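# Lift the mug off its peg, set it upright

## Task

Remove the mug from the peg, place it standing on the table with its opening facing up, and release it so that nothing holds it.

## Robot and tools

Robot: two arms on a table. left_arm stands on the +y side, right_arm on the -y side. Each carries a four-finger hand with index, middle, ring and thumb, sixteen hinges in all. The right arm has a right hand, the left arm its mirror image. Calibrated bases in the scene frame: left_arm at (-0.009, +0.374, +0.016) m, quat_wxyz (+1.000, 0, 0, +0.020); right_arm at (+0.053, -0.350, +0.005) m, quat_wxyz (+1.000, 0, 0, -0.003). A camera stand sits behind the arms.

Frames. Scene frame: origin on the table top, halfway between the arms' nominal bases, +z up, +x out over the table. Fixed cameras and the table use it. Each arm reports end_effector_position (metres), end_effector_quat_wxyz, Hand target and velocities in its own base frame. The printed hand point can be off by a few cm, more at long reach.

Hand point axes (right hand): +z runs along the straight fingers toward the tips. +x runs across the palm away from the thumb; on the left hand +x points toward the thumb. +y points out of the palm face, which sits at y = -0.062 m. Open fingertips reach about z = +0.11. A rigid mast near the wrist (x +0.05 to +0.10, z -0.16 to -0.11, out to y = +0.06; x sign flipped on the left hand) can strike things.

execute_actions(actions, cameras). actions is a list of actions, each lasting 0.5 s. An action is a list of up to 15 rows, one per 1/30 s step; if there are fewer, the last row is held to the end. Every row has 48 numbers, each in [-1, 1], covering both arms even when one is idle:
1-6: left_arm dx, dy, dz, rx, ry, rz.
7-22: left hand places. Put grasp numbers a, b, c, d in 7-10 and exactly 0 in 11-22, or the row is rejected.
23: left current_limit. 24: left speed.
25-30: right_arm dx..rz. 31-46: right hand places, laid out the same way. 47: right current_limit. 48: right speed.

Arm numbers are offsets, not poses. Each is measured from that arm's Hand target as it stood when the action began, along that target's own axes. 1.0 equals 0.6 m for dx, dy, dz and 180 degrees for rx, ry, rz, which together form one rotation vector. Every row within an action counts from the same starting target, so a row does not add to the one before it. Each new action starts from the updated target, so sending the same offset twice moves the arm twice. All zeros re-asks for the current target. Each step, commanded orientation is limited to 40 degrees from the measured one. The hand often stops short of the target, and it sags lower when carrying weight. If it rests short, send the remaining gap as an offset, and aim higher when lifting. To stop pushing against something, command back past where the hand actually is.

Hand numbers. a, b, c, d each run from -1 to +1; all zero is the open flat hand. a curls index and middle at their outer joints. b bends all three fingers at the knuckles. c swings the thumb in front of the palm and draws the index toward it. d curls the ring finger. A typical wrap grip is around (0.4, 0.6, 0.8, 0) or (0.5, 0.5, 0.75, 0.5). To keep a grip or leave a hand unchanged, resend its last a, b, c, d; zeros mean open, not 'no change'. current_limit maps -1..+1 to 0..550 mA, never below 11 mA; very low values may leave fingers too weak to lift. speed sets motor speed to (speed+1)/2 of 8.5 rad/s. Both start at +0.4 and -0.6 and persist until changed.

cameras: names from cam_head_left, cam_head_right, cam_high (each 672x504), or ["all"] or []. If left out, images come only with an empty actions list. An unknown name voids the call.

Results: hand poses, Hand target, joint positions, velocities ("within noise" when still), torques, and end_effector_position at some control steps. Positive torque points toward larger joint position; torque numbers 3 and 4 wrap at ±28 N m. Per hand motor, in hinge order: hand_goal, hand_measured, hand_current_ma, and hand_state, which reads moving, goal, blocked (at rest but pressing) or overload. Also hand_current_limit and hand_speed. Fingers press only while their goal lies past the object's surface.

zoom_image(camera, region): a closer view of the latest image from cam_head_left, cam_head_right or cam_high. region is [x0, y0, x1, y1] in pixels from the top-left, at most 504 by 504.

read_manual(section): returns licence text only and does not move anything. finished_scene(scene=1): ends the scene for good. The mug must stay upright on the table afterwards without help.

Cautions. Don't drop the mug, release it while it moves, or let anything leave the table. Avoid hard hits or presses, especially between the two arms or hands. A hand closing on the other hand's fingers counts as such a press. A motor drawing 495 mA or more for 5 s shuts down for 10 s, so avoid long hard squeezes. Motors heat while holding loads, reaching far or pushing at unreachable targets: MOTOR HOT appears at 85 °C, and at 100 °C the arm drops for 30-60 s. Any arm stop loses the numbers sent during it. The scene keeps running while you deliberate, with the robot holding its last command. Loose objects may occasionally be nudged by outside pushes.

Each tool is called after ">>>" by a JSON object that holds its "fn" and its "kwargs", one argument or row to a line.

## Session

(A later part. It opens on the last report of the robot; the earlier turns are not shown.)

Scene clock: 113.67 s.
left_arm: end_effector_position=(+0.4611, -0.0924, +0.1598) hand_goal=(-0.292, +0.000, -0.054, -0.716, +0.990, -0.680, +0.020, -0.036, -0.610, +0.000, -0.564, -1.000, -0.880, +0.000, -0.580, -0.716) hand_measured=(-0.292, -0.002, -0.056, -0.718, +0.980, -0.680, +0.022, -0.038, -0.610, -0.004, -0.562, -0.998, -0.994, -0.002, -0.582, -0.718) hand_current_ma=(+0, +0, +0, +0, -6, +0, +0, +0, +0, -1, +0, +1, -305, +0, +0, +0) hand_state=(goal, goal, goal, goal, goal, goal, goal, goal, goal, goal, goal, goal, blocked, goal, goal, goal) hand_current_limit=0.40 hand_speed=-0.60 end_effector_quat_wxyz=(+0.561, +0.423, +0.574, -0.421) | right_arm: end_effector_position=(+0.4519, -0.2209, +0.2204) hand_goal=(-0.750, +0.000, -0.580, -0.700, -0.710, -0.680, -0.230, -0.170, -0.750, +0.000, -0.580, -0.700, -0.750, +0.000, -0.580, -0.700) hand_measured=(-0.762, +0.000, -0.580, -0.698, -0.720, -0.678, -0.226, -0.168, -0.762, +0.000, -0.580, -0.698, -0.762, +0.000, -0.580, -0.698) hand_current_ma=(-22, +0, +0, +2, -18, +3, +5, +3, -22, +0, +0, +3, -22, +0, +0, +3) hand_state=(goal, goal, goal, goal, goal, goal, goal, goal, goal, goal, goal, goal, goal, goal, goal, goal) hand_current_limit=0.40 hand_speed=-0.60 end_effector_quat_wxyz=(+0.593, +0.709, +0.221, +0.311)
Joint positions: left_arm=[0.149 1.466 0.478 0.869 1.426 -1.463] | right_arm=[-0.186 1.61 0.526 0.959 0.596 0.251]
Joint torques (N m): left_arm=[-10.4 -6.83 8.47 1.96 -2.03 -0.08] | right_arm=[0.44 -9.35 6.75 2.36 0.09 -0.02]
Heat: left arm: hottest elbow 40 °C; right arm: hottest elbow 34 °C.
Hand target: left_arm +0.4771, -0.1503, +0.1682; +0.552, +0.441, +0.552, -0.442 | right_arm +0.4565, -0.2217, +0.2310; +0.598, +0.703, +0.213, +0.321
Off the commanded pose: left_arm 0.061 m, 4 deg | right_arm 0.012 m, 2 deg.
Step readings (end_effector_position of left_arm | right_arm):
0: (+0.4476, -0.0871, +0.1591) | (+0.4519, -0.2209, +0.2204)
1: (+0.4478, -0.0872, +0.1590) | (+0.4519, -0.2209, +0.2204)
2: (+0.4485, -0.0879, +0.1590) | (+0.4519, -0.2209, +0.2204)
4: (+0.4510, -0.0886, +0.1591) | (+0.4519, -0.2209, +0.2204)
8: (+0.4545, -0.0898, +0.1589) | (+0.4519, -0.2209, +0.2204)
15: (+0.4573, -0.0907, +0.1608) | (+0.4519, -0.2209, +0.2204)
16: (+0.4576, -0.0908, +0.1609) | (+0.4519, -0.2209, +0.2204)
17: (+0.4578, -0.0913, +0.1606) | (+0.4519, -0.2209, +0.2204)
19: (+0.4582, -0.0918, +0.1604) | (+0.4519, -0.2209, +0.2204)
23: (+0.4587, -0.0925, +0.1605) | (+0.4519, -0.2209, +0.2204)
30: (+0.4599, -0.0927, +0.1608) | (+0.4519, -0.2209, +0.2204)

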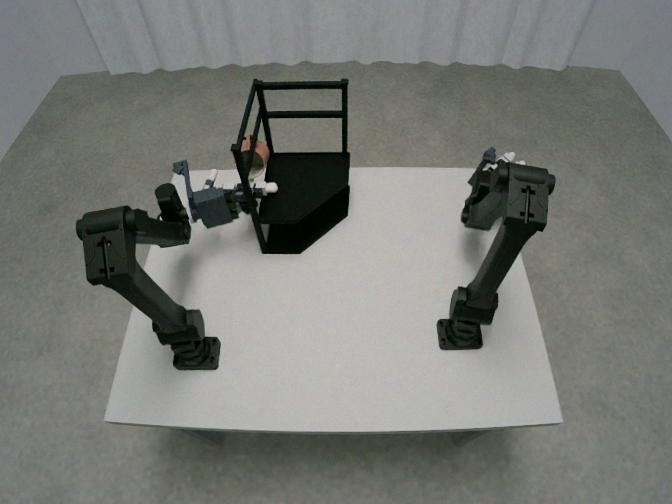

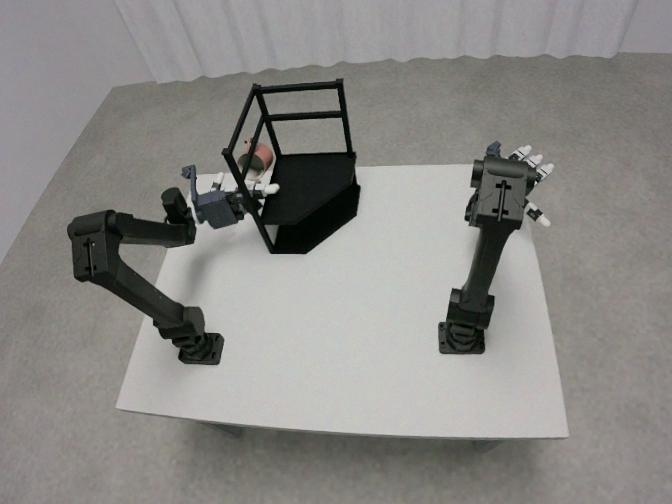

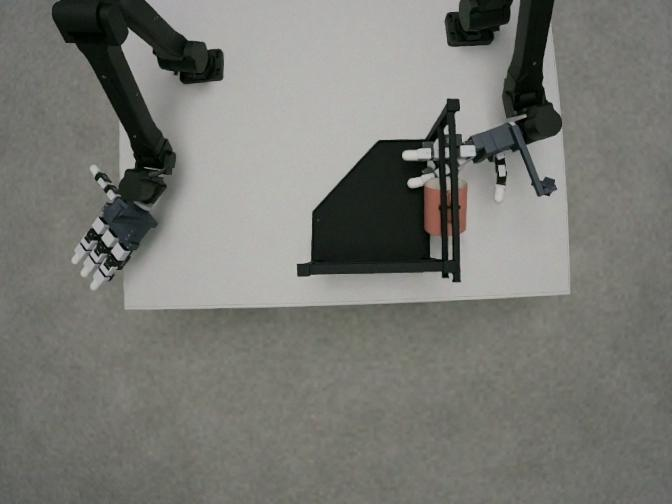

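>>> {"fn": "execute_actions", "kwargs": {
  "actions": [
    [[0.0067,0.0052,-0.1403,-0.024,0,0,0,0.1,1,0.1,0,0,0,0,0,0,0,0,0,0,0,0,0.4,-0.6,0,0,0,0,0,0,0,0,0,0,0,0,0,0,0,0,0,0,0,0,0,0,0.4,-0.6]],
    [[-0.0017,0.0037,0.0453,0.012,0,0,0,0.1,1,0.1,0,0,0,0,0,0,0,0,0,0,0,0,0.4,-0.6,0,0,0,0,0,0,0,0,0,0,0,0,0,0,0,0,0,0,0,0,0,0,0.4,-0.6]]
  ],
  "cameras": ["cam_high"]
}}

>>> {"fn": "zoom_image", "kwargs": {
  "camera": "cam_high",
  "region": [390, 110, 530, 250]
}}

Scene clock: 118.57 s.
left_arm: end_effector_position=(+0.4585, -0.0917, +0.1539) hand_goal=(-0.276, +0.000, -0.050, -0.720, +0.990, -0.680, +0.020, -0.040, -0.596, +0.000, -0.560, -1.000, -0.806, +0.000, -0.420, -0.610) hand_measured=(-0.278, -0.002, -0.052, -0.718, +0.980, -0.680, +0.022, -0.038, -0.598, -0.004, -0.562, -0.998, -0.808, -0.004, -0.422, -0.612) hand_current_ma=(+0, +0, +0, +0, -6, +0, +0, +1, +0, -1, +0, +1, -1, -1, -1, +0) hand_state=(goal, goal, goal, goal, goal, goal, goal, goal, goal, goal, goal, goal, goal, goal, goal, goal) hand_current_limit=0.40 hand_speed=-0.60 end_effector_quat_wxyz=(+0.552, +0.422, +0.570, -0.438) | right_arm: end_effector_position=(+0.4519, -0.2209, +0.2204) hand_goal=(-0.750, +0.000, -0.580, -0.700, -0.710, -0.680, -0.230, -0.170, -0.750, +0.000, -0.580, -0.700, -0.750, +0.000, -0.580, -0.700) hand_measured=(-0.762, +0.000, -0.580, -0.698, -0.720, -0.678, -0.226, -0.168, -0.762, +0.000, -0.580, -0.698, -0.762, +0.000, -0.580, -0.698) hand_current_ma=(-22, +0, +0, +2, -18, +3, +5, +3, -22, +0, +0, +3, -22, +0, +0, +3) hand_state=(goal, goal, goal, goal, goal, goal, goal, goal, goal, goal, goal, goal, goal, goal, goal, goal) hand_current_limit=0.40 hand_speed=-0.60 end_effector_quat_wxyz=(+0.593, +0.709, +0.221, +0.311)
Joint positions: left_arm=[0.162 1.505 0.478 0.959 1.469 -1.536] | right_arm=[-0.186 1.61 0.526 0.959 0.596 0.251]
Joint torques (N m): left_arm=[-1.14 -7.65 7.66 1.94 0.08 0.23] | right_arm=[0.32 -9.23 6.74 2.32 0.07 -0.01]
Heat: left arm: hottest elbow 40 °C; right arm: hottest elbow 34 °C.
Hand target: left_arm +0.4717, -0.0928, +0.1650; +0.560, +0.431, +0.561, -0.432 | right_arm +0.4565, -0.2217, +0.2310; +0.598, +0.703, +0.213, +0.321
Off the commanded pose: left_arm 0.017 m, 2 deg | right_arm 0.012 m, 2 deg.
Step readings (end_effector_position of left_arm | right_arm):
0: (+0.4611, -0.0924, +0.1598) | (+0.4519, -0.2209, +0.2204)
1: (+0.4608, -0.0926, +0.1598) | (+0.4519, -0.2209, +0.2204)
2: (+0.4604, -0.0918, +0.1592) | (+0.4519, -0.2209, +0.2204)
4: (+0.4587, -0.0917, +0.1583) | (+0.4519, -0.2209, +0.2204)
8: (+0.4568, -0.0833, +0.1599) | (+0.4519, -0.2209, +0.2204)
15: (+0.4580, -0.0717, +0.1627) | (+0.4519, -0.2209, +0.2204)
16: (+0.4581, -0.0717, +0.1630) | (+0.4519, -0.2209, +0.2204)
17: (+0.4583, -0.0717, +0.1628) | (+0.4519, -0.2209, +0.2204)
19: (+0.4593, -0.0740, +0.1609) | (+0.4519, -0.2209, +0.2204)
23: (+0.4586, -0.0864, +0.1552) | (+0.4519, -0.2209, +0.2204)
30: (+0.4584, -0.0917, +0.1537) | (+0.4519, -0.2209, +0.2204)
Images, in order (width x height): cam_high 672x504.

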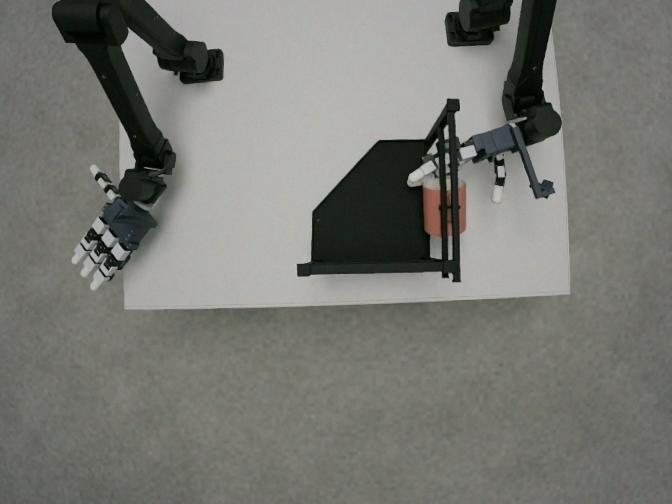

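Scaled by 3.600 from the camera's 672x504 image, which has a finer 960x720 frame.

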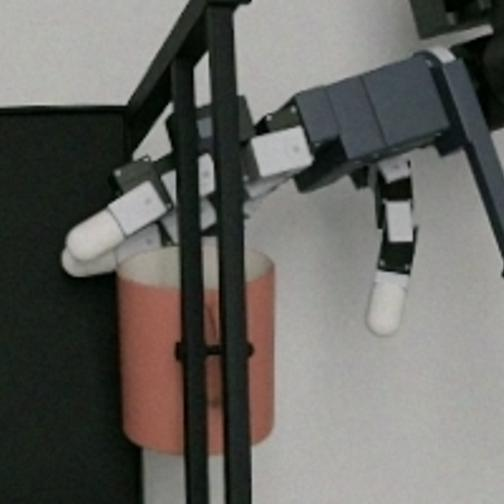

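>>> {"fn": "execute_actions", "kwargs": {
  "actions": []
}}

>>> {"fn": "zoom_image", "kwargs": {
  "camera": "cam_head_right",
  "region": [210, 130, 290, 210]
}}

>>> {"fn": "zoom_image", "kwargs": {
  "camera": "cam_head_left",
  "region": [210, 130, 290, 210]
}}

Scene clock: 119.13 s.
left_arm: end_effector_position=(+0.4585, -0.0917, +0.1539) hand_goal=(-0.276, +0.000, -0.050, -0.720, +0.990, -0.680, +0.020, -0.040, -0.596, +0.000, -0.560, -1.000, -0.806, +0.000, -0.420, -0.610) hand_measured=(-0.278, -0.002, -0.052, -0.718, +0.980, -0.680, +0.022, -0.038, -0.598, -0.004, -0.562, -0.998, -0.808, -0.004, -0.422, -0.612) hand_current_ma=(+0, +0, +0, +0, -6, +0, +0, +1, +0, -1, +0, +1, -1, -1, -1, +0) hand_state=(goal, goal, goal, goal, goal, goal, goal, goal, goal, goal, goal, goal, goal, goal, goal, goal) hand_current_limit=0.40 hand_speed=-0.60 end_effector_quat_wxyz=(+0.552, +0.422, +0.571, -0.438) | right_arm: end_effector_position=(+0.4519, -0.2209, +0.2204) hand_goal=(-0.750, +0.000, -0.580, -0.700, -0.710, -0.680, -0.230, -0.170, -0.750, +0.000, -0.580, -0.700, -0.750, +0.000, -0.580, -0.700) hand_measured=(-0.762, +0.000, -0.580, -0.698, -0.720, -0.678, -0.226, -0.168, -0.762, +0.000, -0.580, -0.698, -0.762, +0.000, -0.580, -0.698) hand_current_ma=(-22, +0, +0, +2, -18, +3, +5, +3, -22, +0, +0, +3, -22, +0, +0, +3) hand_state=(goal, goal, goal, goal, goal, goal, goal, goal, goal, goal, goal, goal, goal, goal, goal, goal) hand_current_limit=0.40 hand_speed=-0.60 end_effector_quat_wxyz=(+0.593, +0.709, +0.221, +0.311)
Joint positions: left_arm=[0.162 1.505 0.478 0.959 1.469 -1.536] | right_arm=[-0.186 1.61 0.526 0.959 0.596 0.251]
Joint velocities: within noise
Joint torques (N m): left_arm=[-1.32 -7.88 7.53 1.99 0.03 0.21] | right_arm=[0.38 -9.35 6.72 2.32 0.08 -0.02]
Motor temperatures (°C): left_arm=[27 28 40 27 28 26] | right_arm=[28 28 34 26 24 28]
Heat: left arm: hottest elbow 40 °C; right arm: hottest elbow 34 °C.
Hand target: left_arm +0.4717, -0.0928, +0.1650; +0.560, +0.431, +0.560, -0.432 | right_arm +0.4565, -0.2217, +0.2310; +0.598, +0.703, +0.213, +0.321
Off the commanded pose: left_arm 0.017 m, 2 deg | right_arm 0.012 m, 2 deg.

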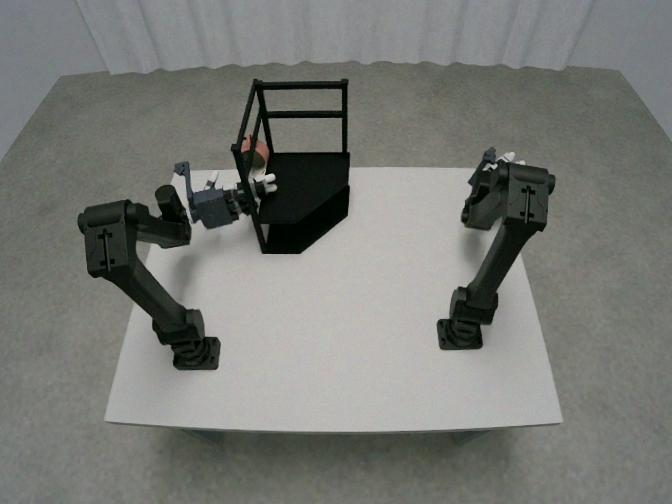

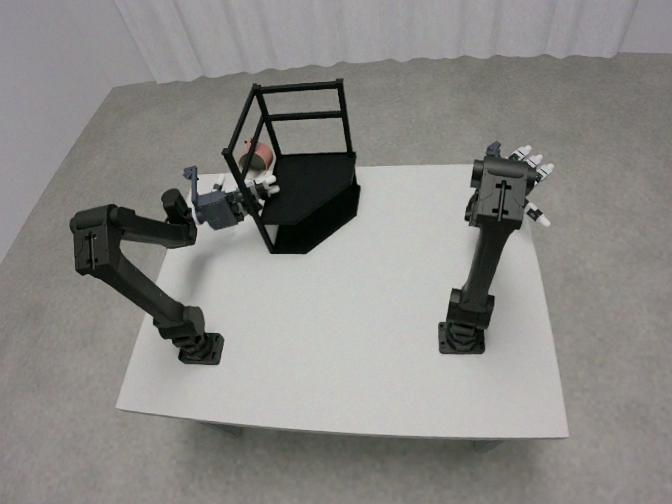

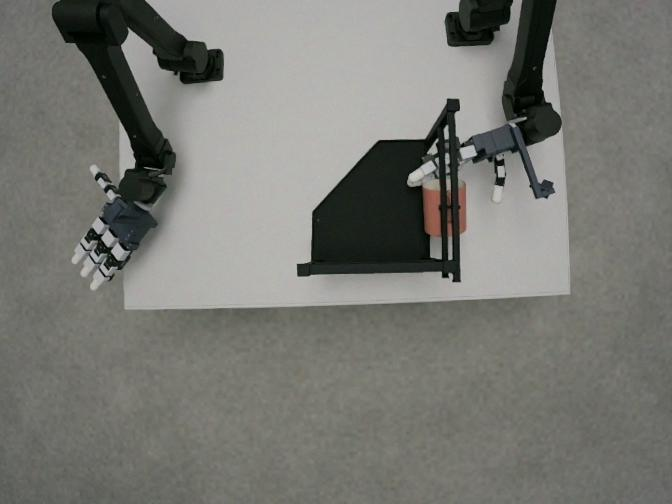

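Scaled by 6.300 from the camera's 672x504 image, which has a finer 960x720 frame.

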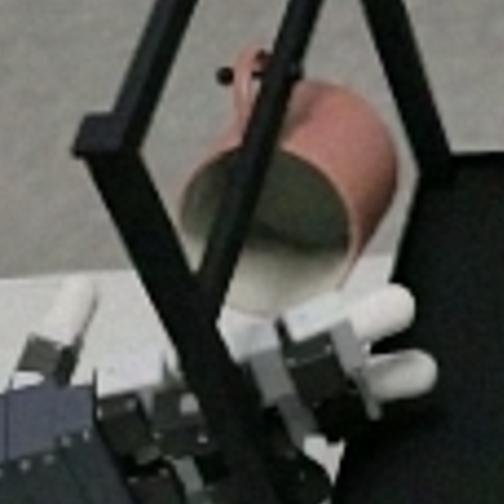

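Scaled by 6.300 from the camera's 672x504 image, which has a finer 960x720 frame.

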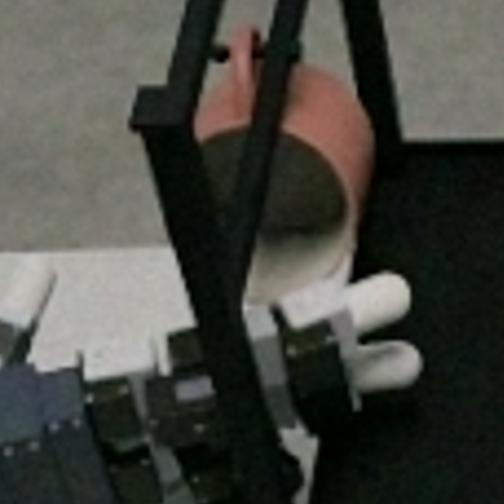

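>>> {"fn": "execute_actions", "kwargs": {
  "actions": [
    [[-0.0058,-0.0018,0.0472,0.006,0,0,0,0.1,1,0.1,0,0,0,0,0,0,0,0,0,0,0,0,0.4,-0.6,0,0,0,0,0,0,0,0,0,0,0,0,0,0,0,0,0,0,0,0,0,0,0.4,-0.6]],
    [[-0.0058,-0.0018,0.0472,0.006,0,0,0,0.1,1,0.1,0,0,0,0,0,0,0,0,0,0,0,0,0.4,-0.6,0,0,0,0,0,0,0,0,0,0,0,0,0,0,0,0,0,0,0,0,0,0,0.4,-0.6]]
  ],
  "cameras": ["all"]
}}

>>> {"fn": "zoom_image", "kwargs": {
  "camera": "cam_high",
  "region": [390, 110, 530, 250]
}}

>>> {"fn": "zoom_image", "kwargs": {
  "camera": "cam_head_right",
  "region": [190, 110, 300, 220]
}}

>>> {"fn": "zoom_image", "kwargs": {
  "camera": "cam_head_left",
  "region": [190, 110, 300, 220]
}}

Scene clock: 121.40 s.
left_arm: end_effector_position=(+0.4662, -0.1003, +0.1512) hand_goal=(-0.276, +0.000, -0.050, -0.720, +0.990, -0.680, +0.020, -0.040, -0.596, +0.000, -0.560, -1.000, -0.806, +0.000, -0.420, -0.610) hand_measured=(-0.328, -0.002, -0.052, -0.718, +0.980, -0.680, +0.022, -0.038, -0.596, -0.004, -0.562, -0.998, -0.808, -0.004, -0.422, -0.612) hand_current_ma=(-84, +0, +0, +0, -6, +0, +0, +0, +0, -1, +0, +1, +0, -1, +0, +0) hand_state=(blocked, goal, goal, goal, goal, goal, goal, goal, goal, goal, goal, goal, goal, goal, goal, goal) hand_current_limit=0.40 hand_speed=-0.60 end_effector_quat_wxyz=(+0.552, +0.399, +0.587, -0.437) | right_arm: end_effector_position=(+0.4519, -0.2209, +0.2204) hand_goal=(-0.750, +0.000, -0.580, -0.700, -0.710, -0.680, -0.230, -0.170, -0.750, +0.000, -0.580, -0.700, -0.750, +0.000, -0.580, -0.700) hand_measured=(-0.762, +0.000, -0.580, -0.698, -0.720, -0.678, -0.226, -0.168, -0.762, +0.000, -0.580, -0.698, -0.762, +0.000, -0.580, -0.698) hand_current_ma=(-22, +0, +0, +2, -18, +3, +5, +3, -22, +0, +0, +3, -22, +0, +0, +3) hand_state=(goal, goal, goal, goal, goal, goal, goal, goal, goal, goal, goal, goal, goal, goal, goal, goal) hand_current_limit=0.40 hand_speed=-0.60 end_effector_quat_wxyz=(+0.593, +0.709, +0.221, +0.311)
Joint positions: left_arm=[0.121 1.51 0.48 0.983 1.387 -1.597] | right_arm=[-0.186 1.61 0.526 0.959 0.596 0.251]
Joint torques (N m): left_arm=[-8.06 -8.06 9.13 2.29 -0.8 0.32] | right_arm=[0.32 -9.17 6.74 2.36 0.08 -0.01]
Heat: left arm: hottest elbow 40 °C; right arm: hottest elbow 34 °C.
Hand target: left_arm +0.4838, -0.1481, +0.1723; +0.552, +0.441, +0.552, -0.442 | right_arm +0.4565, -0.2217, +0.2310; +0.598, +0.703, +0.213, +0.321
Off the commanded pose: left_arm 0.055 m, 6 deg | right_arm 0.012 m, 2 deg.
Step readings (end_effector_position of left_arm | right_arm):
0: (+0.4585, -0.0917, +0.1539) | (+0.4519, -0.2209, +0.2204)
1: (+0.4588, -0.0916, +0.1538) | (+0.4519, -0.2209, +0.2204)
2: (+0.4595, -0.0926, +0.1536) | (+0.4519, -0.2209, +0.2204)
4: (+0.4617, -0.0967, +0.1534) | (+0.4519, -0.2209, +0.2204)
8: (+0.4624, -0.1025, +0.1536) | (+0.4519, -0.2209, +0.2204)
15: (+0.4629, -0.1022, +0.1532) | (+0.4519, -0.2209, +0.2204)
16: (+0.4630, -0.1022, +0.1532) | (+0.4519, -0.2209, +0.2204)
17: (+0.4636, -0.1021, +0.1531) | (+0.4519, -0.2209, +0.2204)
19: (+0.4647, -0.1015, +0.1524) | (+0.4519, -0.2209, +0.2204)
23: (+0.4659, -0.1006, +0.1517) | (+0.4519, -0.2209, +0.2204)
30: (+0.4661, -0.1004, +0.1513) | (+0.4519, -0.2209, +0.2204)

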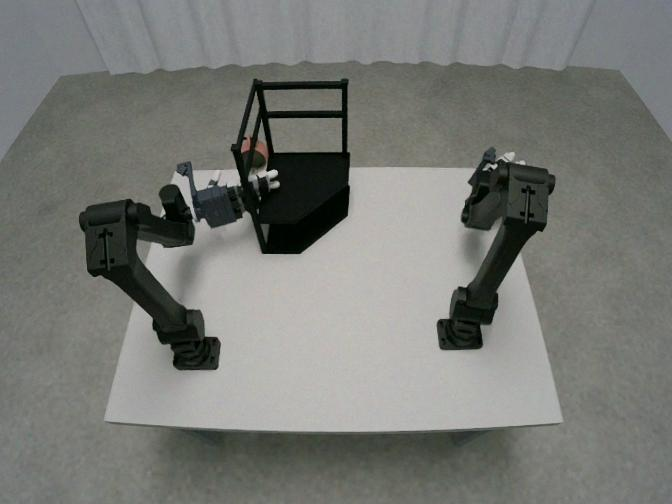

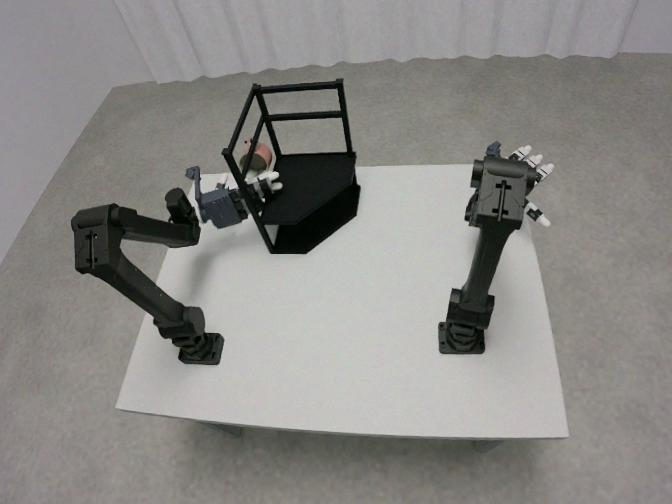

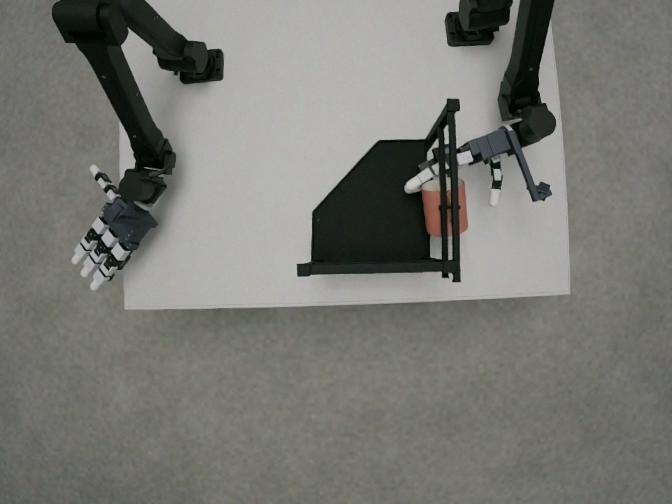

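Scaled by 3.600 from the camera's 672x504 image, which has a finer 960x720 frame.

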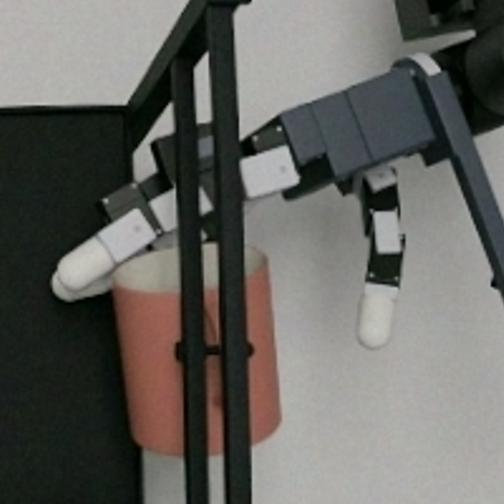

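Scaled by 4.582 from the camera's 672x504 image, which has a finer 960x720 frame.

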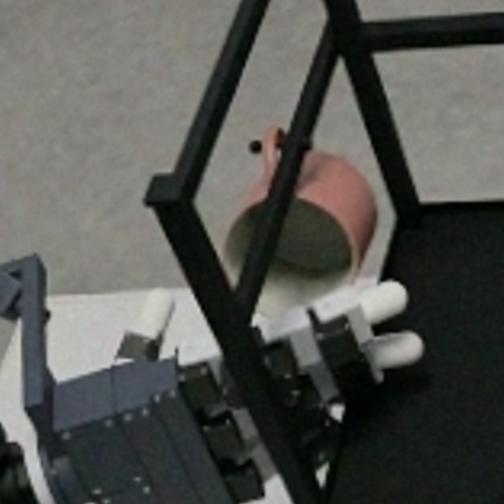

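Scaled by 4.582 from the camera's 672x504 image, which has a finer 960x720 frame.

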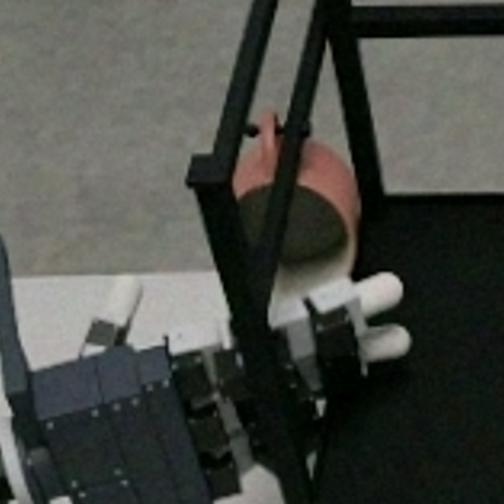

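>>> {"fn": "execute_actions", "kwargs": {
  "actions": [
    [[0.045,-0.009,-0.08,0,0,0,0,0.06,0.6,0.1,0,0,0,0,0,0,0,0,0,0,0,0,0.4,-0.6,0,0,0,0,0,0,0,0,0,0,0,0,0,0,0,0,0,0,0,0,0,0,0.4,-0.6]],
    [[-0.033,0,-0.0685,-0.024,0,0,0,0.06,0.6,0.1,0,0,0,0,0,0,0,0,0,0,0,0,0.4,-0.6,0,0,0,0,0,0,0,0,0,0,0,0,0,0,0,0,0,0,0,0,0,0,0.4,-0.6]]
  ],
  "cameras": ["all"]
}}

>>> {"fn": "zoom_image", "kwargs": {
  "camera": "cam_high",
  "region": [390, 110, 530, 250]
}}

>>> {"fn": "zoom_image", "kwargs": {
  "camera": "cam_head_right",
  "region": [190, 110, 300, 220]
}}

>>> {"fn": "zoom_image", "kwargs": {
  "camera": "cam_head_left",
  "region": [190, 110, 300, 220]
}}

Scene clock: 129.47 s.
left_arm: end_effector_position=(+0.4610, -0.0668, +0.1620) hand_goal=(-0.470, +0.000, -0.258, -0.712, +0.310, -0.680, -0.080, -0.092, -0.666, +0.000, -0.568, -0.880, -0.766, +0.000, -0.420, -0.602) hand_measured=(-0.468, -0.002, -0.256, -0.714, +0.304, -0.680, -0.078, -0.090, -0.664, -0.002, -0.566, -0.882, -0.778, -0.006, -0.426, -0.604) hand_current_ma=(+0, +0, +1, +0, -2, +0, +0, +0, +0, +0, +0, -1, -6, -2, -2, -1) hand_state=(goal, goal, goal, goal, goal, goal, goal, goal, goal, goal, goal, goal, goal, goal, goal, goal) hand_current_limit=0.40 hand_speed=-0.60 end_effector_quat_wxyz=(+0.567, +0.424, +0.565, -0.422) | right_arm: end_effector_position=(+0.4519, -0.2209, +0.2204) hand_goal=(-0.750, +0.000, -0.580, -0.700, -0.710, -0.680, -0.230, -0.170, -0.750, +0.000, -0.580, -0.700, -0.750, +0.000, -0.580, -0.700) hand_measured=(-0.762, +0.000, -0.580, -0.698, -0.720, -0.678, -0.226, -0.168, -0.762, +0.000, -0.580, -0.698, -0.762, +0.000, -0.580, -0.698) hand_current_ma=(-22, +0, +0, +2, -18, +3, +5, +3, -22, +0, +0, +3, -22, +0, +0, +3) hand_state=(goal, goal, goal, goal, goal, goal, goal, goal, goal, goal, goal, goal, goal, goal, goal, goal) hand_current_limit=0.40 hand_speed=-0.60 end_effector_quat_wxyz=(+0.593, +0.709, +0.221, +0.311)
Joint positions: left_arm=[0.226 1.517 0.483 1.038 1.51 -1.571] | right_arm=[-0.186 1.61 0.526 0.959 0.596 0.251]
Joint torques (N m): left_arm=[0.26 -9.23 4.29 1.43 0.13 0.17] | right_arm=[0.26 -9.17 6.78 2.32 0.07 0]
Heat: left arm: hottest elbow 41 °C; right arm: hottest elbow 34 °C.
Hand target: left_arm +0.4588, -0.0625, +0.1648; +0.569, +0.420, +0.569, -0.421 | right_arm +0.4565, -0.2217, +0.2310; +0.598, +0.703, +0.213, +0.321
Off the commanded pose: left_arm 0.006 m, 1 deg | right_arm 0.012 m, 2 deg.
Step readings (end_effector_position of left_arm | right_arm):
0: (+0.4661, -0.1003, +0.1511) | (+0.4519, -0.2209, +0.2204)
1: (+0.4660, -0.1005, +0.1511) | (+0.4519, -0.2209, +0.2204)
2: (+0.4652, -0.1008, +0.1512) | (+0.4519, -0.2209, +0.2204)
4: (+0.4659, -0.1007, +0.1520) | (+0.4519, -0.2209, +0.2204)
8: (+0.4662, -0.1000, +0.1473) | (+0.4519, -0.2209, +0.2204)
15: (+0.4657, -0.0984, +0.1435) | (+0.4519, -0.2209, +0.2204)
16: (+0.4657, -0.0981, +0.1436) | (+0.4519, -0.2209, +0.2204)
17: (+0.4654, -0.0969, +0.1437) | (+0.4519, -0.2209, +0.2204)
19: (+0.4650, -0.0889, +0.1456) | (+0.4519, -0.2209, +0.2204)
23: (+0.4623, -0.0730, +0.1551) | (+0.4519, -0.2209, +0.2204)
30: (+0.4612, -0.0666, +0.1625) | (+0.4519, -0.2209, +0.2204)

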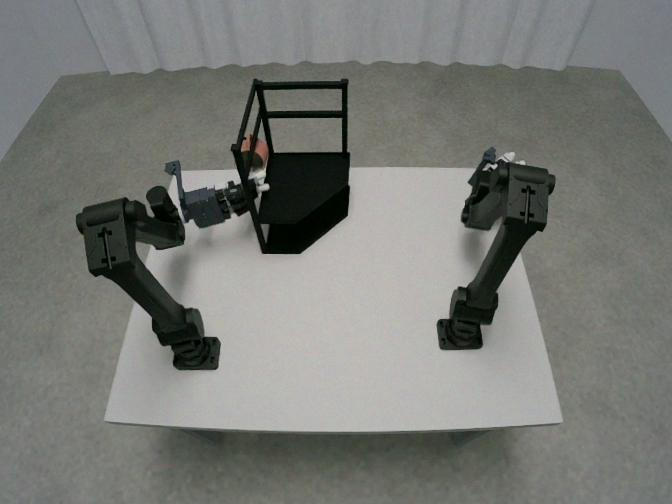

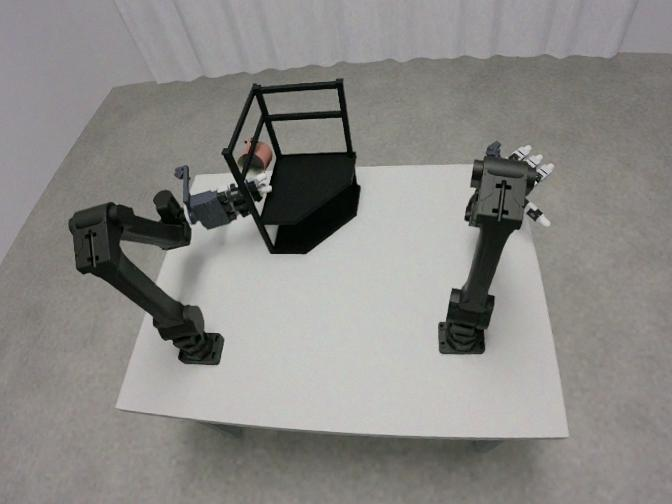

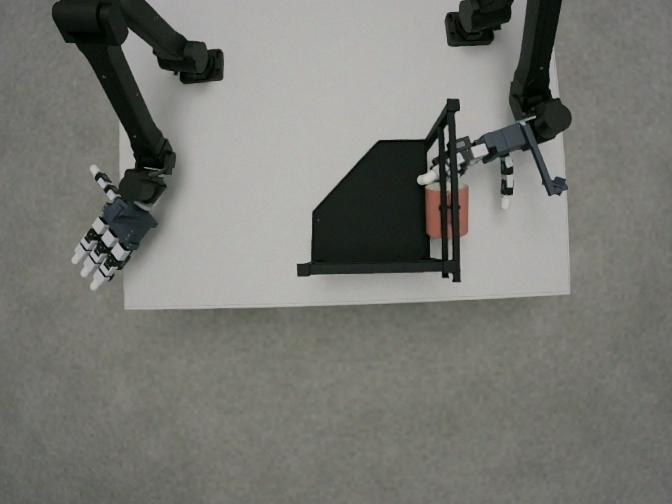

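Scaled by 3.600 from the camera's 672x504 image, which has a finer 960x720 frame.

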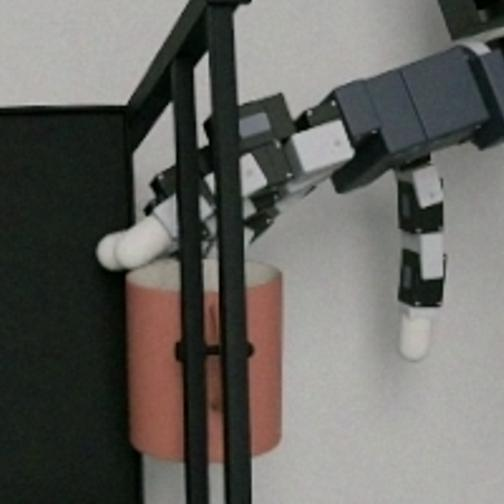

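Scaled by 4.582 from the camera's 672x504 image, which has a finer 960x720 frame.

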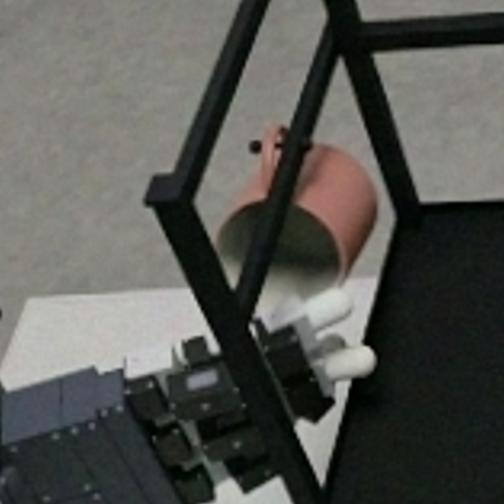

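Scaled by 4.582 from the camera's 672x504 image, which has a finer 960x720 frame.

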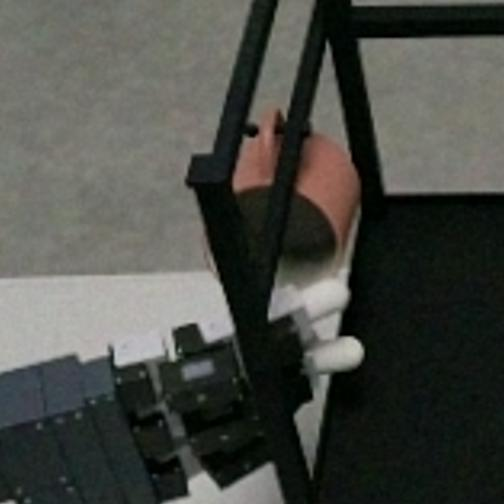

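>>> {"fn": "execute_actions", "kwargs": {
  "actions": [
    [[-0.0067,-0.0232,-0.007,0,0,0,0,0.06,0.6,0.1,0,0,0,0,0,0,0,0,0,0,0,0,0.4,-0.6,0,0,0,0,0,0,0,0,0,0,0,0,0,0,0,0,0,0,0,0,0,0,0.4,-0.6]],
    [[0,-0.0075,0.0492,0.012,0,0,0,0.06,0.6,0.1,0,0,0,0,0,0,0,0,0,0,0,0,0.4,-0.6,0,0,0,0,0,0,0,0,0,0,0,0,0,0,0,0,0,0,0,0,0,0,0.4,-0.6]]
  ],
  "cameras": ["all"]
}}

>>> {"fn": "zoom_image", "kwargs": {
  "camera": "cam_high",
  "region": [390, 110, 530, 250]
}}

>>> {"fn": "zoom_image", "kwargs": {
  "camera": "cam_head_right",
  "region": [190, 110, 300, 220]
}}

Scene clock: 131.90 s.
left_arm: end_effector_position=(+0.4486, -0.0850, +0.1654) hand_goal=(-0.470, +0.000, -0.258, -0.712, +0.310, -0.680, -0.080, -0.092, -0.666, +0.000, -0.568, -0.880, -0.766, +0.000, -0.420, -0.602) hand_measured=(-0.454, -0.002, -0.244, -0.708, +0.304, -0.680, -0.078, -0.090, -0.666, -0.002, -0.566, -0.882, -0.768, -0.006, -0.422, -0.604) hand_current_ma=(+11, +0, +8, +1, -2, +0, +0, +0, +0, +0, +0, -1, +0, -2, +0, +0) hand_state=(goal, goal, goal, goal, goal, goal, goal, goal, goal, goal, goal, goal, goal, goal, goal, goal) hand_current_limit=0.40 hand_speed=-0.60 end_effector_quat_wxyz=(+0.563, +0.426, +0.564, -0.428) | right_arm: end_effector_position=(+0.4519, -0.2209, +0.2204) hand_goal=(-0.750, +0.000, -0.580, -0.700, -0.710, -0.680, -0.230, -0.170, -0.750, +0.000, -0.580, -0.700, -0.750, +0.000, -0.580, -0.700) hand_measured=(-0.762, +0.000, -0.580, -0.698, -0.720, -0.678, -0.226, -0.168, -0.762, +0.000, -0.580, -0.698, -0.762, +0.000, -0.580, -0.698) hand_current_ma=(-22, +0, +0, +2, -18, +3, +5, +3, -22, +0, +0, +3, -22, +0, +0, +3) hand_state=(goal, goal, goal, goal, goal, goal, goal, goal, goal, goal, goal, goal, goal, goal, goal, goal) hand_current_limit=0.40 hand_speed=-0.60 end_effector_quat_wxyz=(+0.593, +0.709, +0.221, +0.311)
Joint positions: left_arm=[0.184 1.473 0.449 1.033 1.481 -1.582] | right_arm=[-0.186 1.61 0.526 0.959 0.596 0.251]
Joint torques (N m): left_arm=[-1.32 -8.18 5.27 1.35 0.02 0.2] | right_arm=[0.38 -9.35 6.74 2.32 0.08 0]
Heat: left arm: hottest elbow 41 °C; right arm: hottest elbow 34 °C.
Hand target: left_arm +0.4487, -0.0920, +0.1690; +0.561, +0.431, +0.560, -0.431 | right_arm +0.4565, -0.2217, +0.2310; +0.598, +0.703, +0.213, +0.321
Off the commanded pose: left_arm 0.008 m, 1 deg | right_arm 0.012 m, 2 deg.
Step readings (end_effector_position of left_arm | right_arm):
0: (+0.4610, -0.0668, +0.1620) | (+0.4519, -0.2209, +0.2204)
1: (+0.4610, -0.0668, +0.1620) | (+0.4519, -0.2209, +0.2204)
2: (+0.4602, -0.0669, +0.1619) | (+0.4519, -0.2209, +0.2204)
4: (+0.4562, -0.0670, +0.1617) | (+0.4519, -0.2209, +0.2204)
8: (+0.4485, -0.0668, +0.1639) | (+0.4519, -0.2209, +0.2204)
15: (+0.4472, -0.0664, +0.1661) | (+0.4519, -0.2209, +0.2204)
16: (+0.4473, -0.0664, +0.1661) | (+0.4519, -0.2209, +0.2204)
17: (+0.4477, -0.0664, +0.1661) | (+0.4519, -0.2209, +0.2204)
19: (+0.4493, -0.0688, +0.1661) | (+0.4519, -0.2209, +0.2204)
23: (+0.4483, -0.0826, +0.1660) | (+0.4519, -0.2209, +0.2204)
30: (+0.4486, -0.0849, +0.1655) | (+0.4519, -0.2209, +0.2204)

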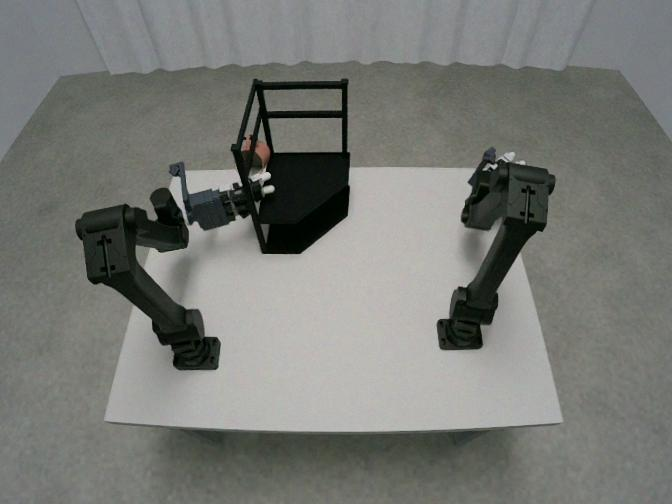

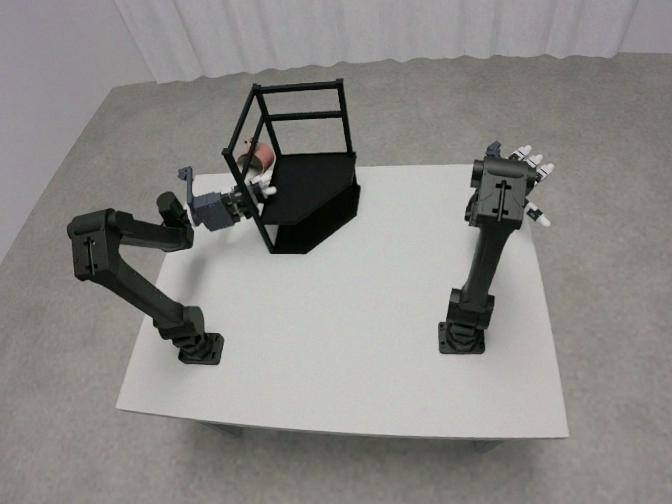

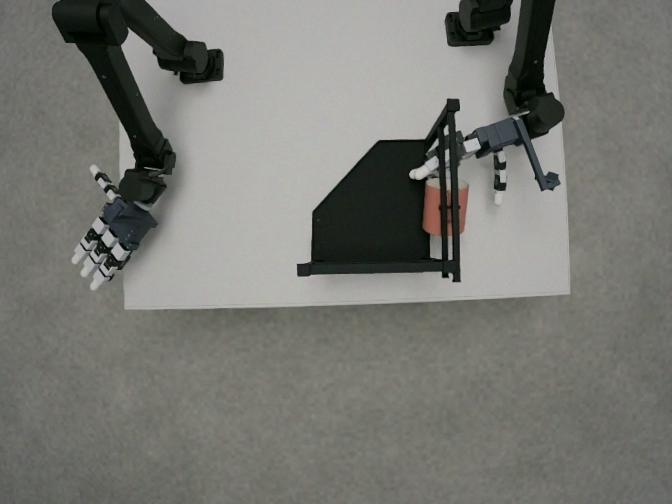

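Scaled by 3.600 from the camera's 672x504 image, which has a finer 960x720 frame.

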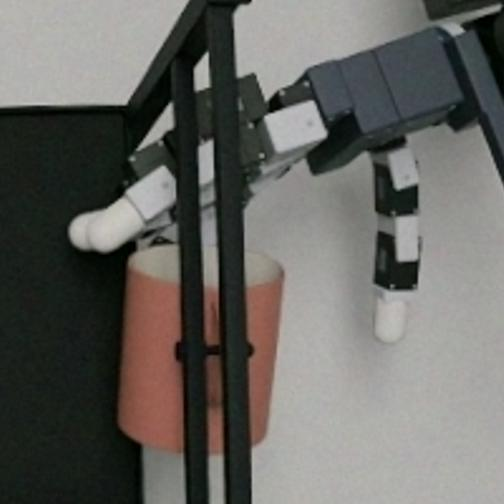

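Scaled by 4.582 from the camera's 672x504 image, which has a finer 960x720 frame.

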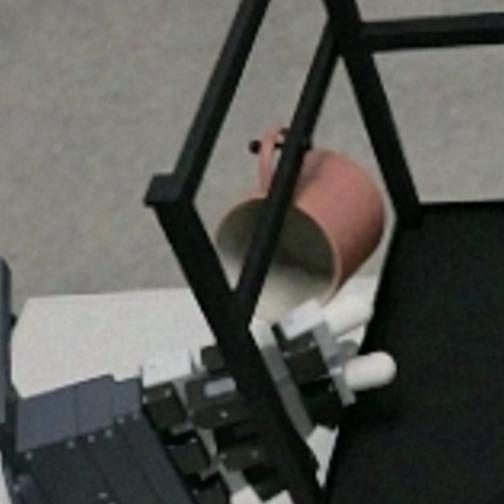

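>>> {"fn": "execute_actions", "kwargs": {
  "actions": [
    [[-0.045,0,0,0,0,0,0,0.06,0.6,0.1,0,0,0,0,0,0,0,0,0,0,0,0,0.4,-0.6,0,0,0,0,0,0,0,0,0,0,0,0,0,0,0,0,0,0,0,0,0,0,0.4,-0.6]],
    [[0,-0.0003,0.0522,0.012,0,0,0,0.06,0.6,0.1,0,0,0,0,0,0,0,0,0,0,0,0,0.4,-0.6,0,0,0,0,0,0,0,0,0,0,0,0,0,0,0,0,0,0,0,0,0,0,0.4,-0.6]]
  ],
  "cameras": ["all"]
}}

>>> {"fn": "zoom_image", "kwargs": {
  "camera": "cam_high",
  "region": [390, 110, 530, 250]
}}

>>> {"fn": "zoom_image", "kwargs": {
  "camera": "cam_head_right",
  "region": [190, 110, 300, 220]
}}

>>> {"fn": "zoom_image", "kwargs": {
  "camera": "cam_head_left",
  "region": [190, 110, 300, 220]
}}

Scene clock: 140.83 s.
left_arm: end_effector_position=(+0.4469, -0.0928, +0.1768) hand_goal=(-0.470, +0.000, -0.258, -0.712, +0.310, -0.680, -0.080, -0.092, -0.666, +0.000, -0.568, -0.880, -0.766, +0.000, -0.420, -0.602) hand_measured=(-0.406, +0.006, -0.228, -0.710, +0.304, -0.680, -0.078, -0.090, -0.666, -0.002, -0.566, -0.882, -0.764, -0.006, -0.422, -0.604) hand_current_ma=(+114, +2, +31, +0, -2, +0, +0, +0, +0, +0, +0, -1, +1, -2, +0, +0) hand_state=(blocked, goal, blocked, goal, goal, goal, goal, goal, goal, goal, goal, goal, goal, goal, goal, goal) hand_current_limit=0.40 hand_speed=-0.60 end_effector_quat_wxyz=(+0.557, +0.409, +0.577, -0.435) | right_arm: end_effector_position=(+0.4519, -0.2209, +0.2204) hand_goal=(-0.750, +0.000, -0.580, -0.700, -0.710, -0.680, -0.230, -0.170, -0.750, +0.000, -0.580, -0.700, -0.750, +0.000, -0.580, -0.700) hand_measured=(-0.762, +0.000, -0.580, -0.698, -0.720, -0.678, -0.226, -0.168, -0.762, +0.000, -0.580, -0.698, -0.762, +0.000, -0.580, -0.698) hand_current_ma=(-22, +0, +0, +2, -18, +3, +5, +3, -22, +0, +0, +3, -22, +0, +0, +3) hand_state=(goal, goal, goal, goal, goal, goal, goal, goal, goal, goal, goal, goal, goal, goal, goal, goal) hand_current_limit=0.40 hand_speed=-0.60 end_effector_quat_wxyz=(+0.593, +0.709, +0.221, +0.311)
Joint positions: left_arm=[0.156 1.399 0.449 0.941 1.435 -1.608] | right_arm=[-0.186 1.61 0.526 0.959 0.596 0.251]
Joint torques (N m): left_arm=[-5.07 -7.82 8.79 1.29 0.28 0.31] | right_arm=[0.44 -9.23 6.72 2.33 0.08 -0.01]
Heat: left arm: hottest elbow 39 °C; right arm: hottest elbow 34 °C.
Hand target: left_arm +0.4566, -0.1222, +0.1960; +0.552, +0.441, +0.552, -0.442 | right_arm +0.4565, -0.2217, +0.2310; +0.598, +0.703, +0.213, +0.321
Off the commanded pose: left_arm 0.036 m, 5 deg | right_arm 0.012 m, 2 deg.
Step readings (end_effector_position of left_arm | right_arm):
0: (+0.4486, -0.0850, +0.1653) | (+0.4519, -0.2209, +0.2204)
1: (+0.4486, -0.0850, +0.1652) | (+0.4519, -0.2209, +0.2204)
2: (+0.4485, -0.0850, +0.1652) | (+0.4519, -0.2209, +0.2204)
4: (+0.4477, -0.0852, +0.1675) | (+0.4519, -0.2209, +0.2204)
8: (+0.4452, -0.0858, +0.1792) | (+0.4519, -0.2209, +0.2204)
15: (+0.4440, -0.0860, +0.1819) | (+0.4519, -0.2209, +0.2204)
16: (+0.4440, -0.0861, +0.1816) | (+0.4519, -0.2209, +0.2204)
17: (+0.4444, -0.0868, +0.1814) | (+0.4519, -0.2209, +0.2204)
19: (+0.4455, -0.0885, +0.1806) | (+0.4519, -0.2209, +0.2204)
23: (+0.4464, -0.0914, +0.1790) | (+0.4519, -0.2209, +0.2204)
30: (+0.4468, -0.0926, +0.1771) | (+0.4519, -0.2209, +0.2204)

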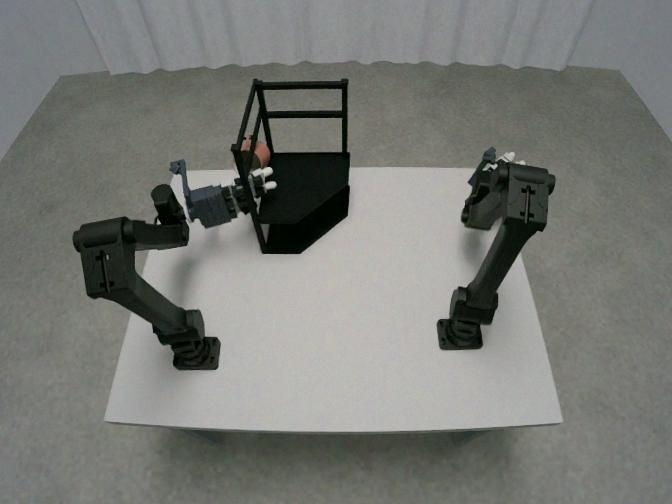

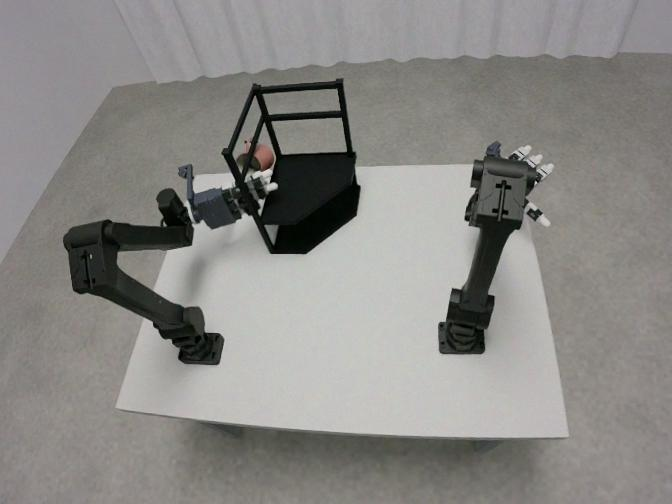

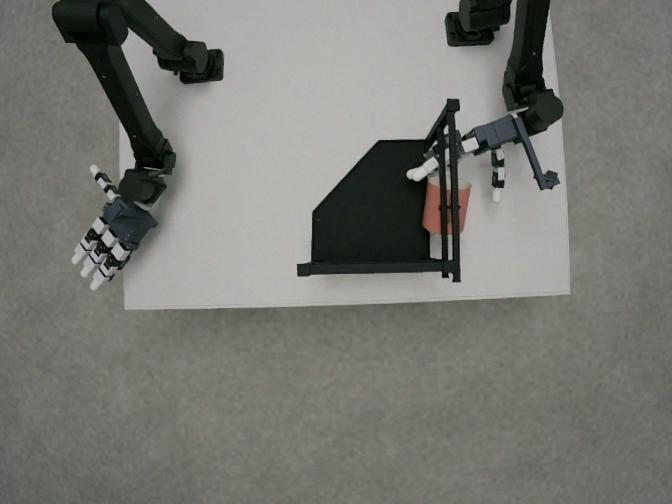

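Scaled by 3.600 from the camera's 672x504 image, which has a finer 960x720 frame.

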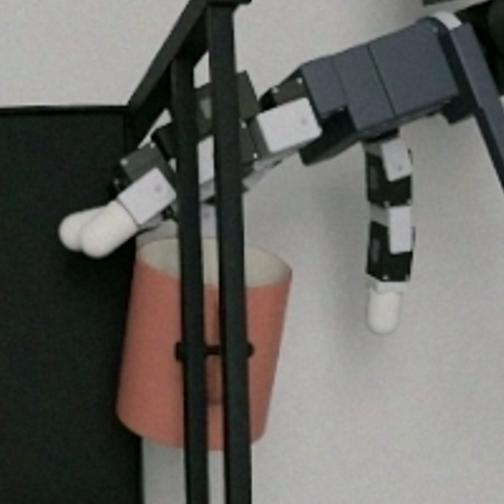

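Scaled by 4.582 from the camera's 672x504 image, which has a finer 960x720 frame.

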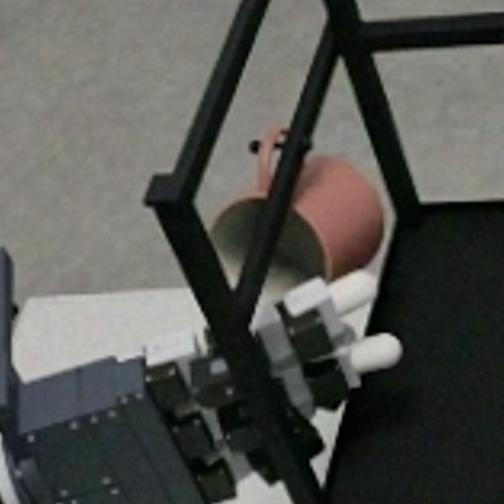

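Scaled by 4.582 from the camera's 672x504 image, which has a finer 960x720 frame.

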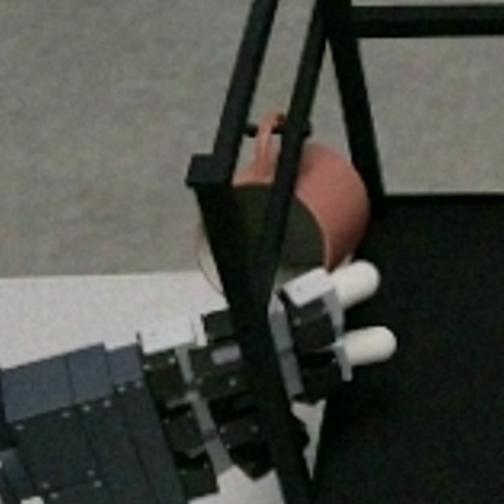

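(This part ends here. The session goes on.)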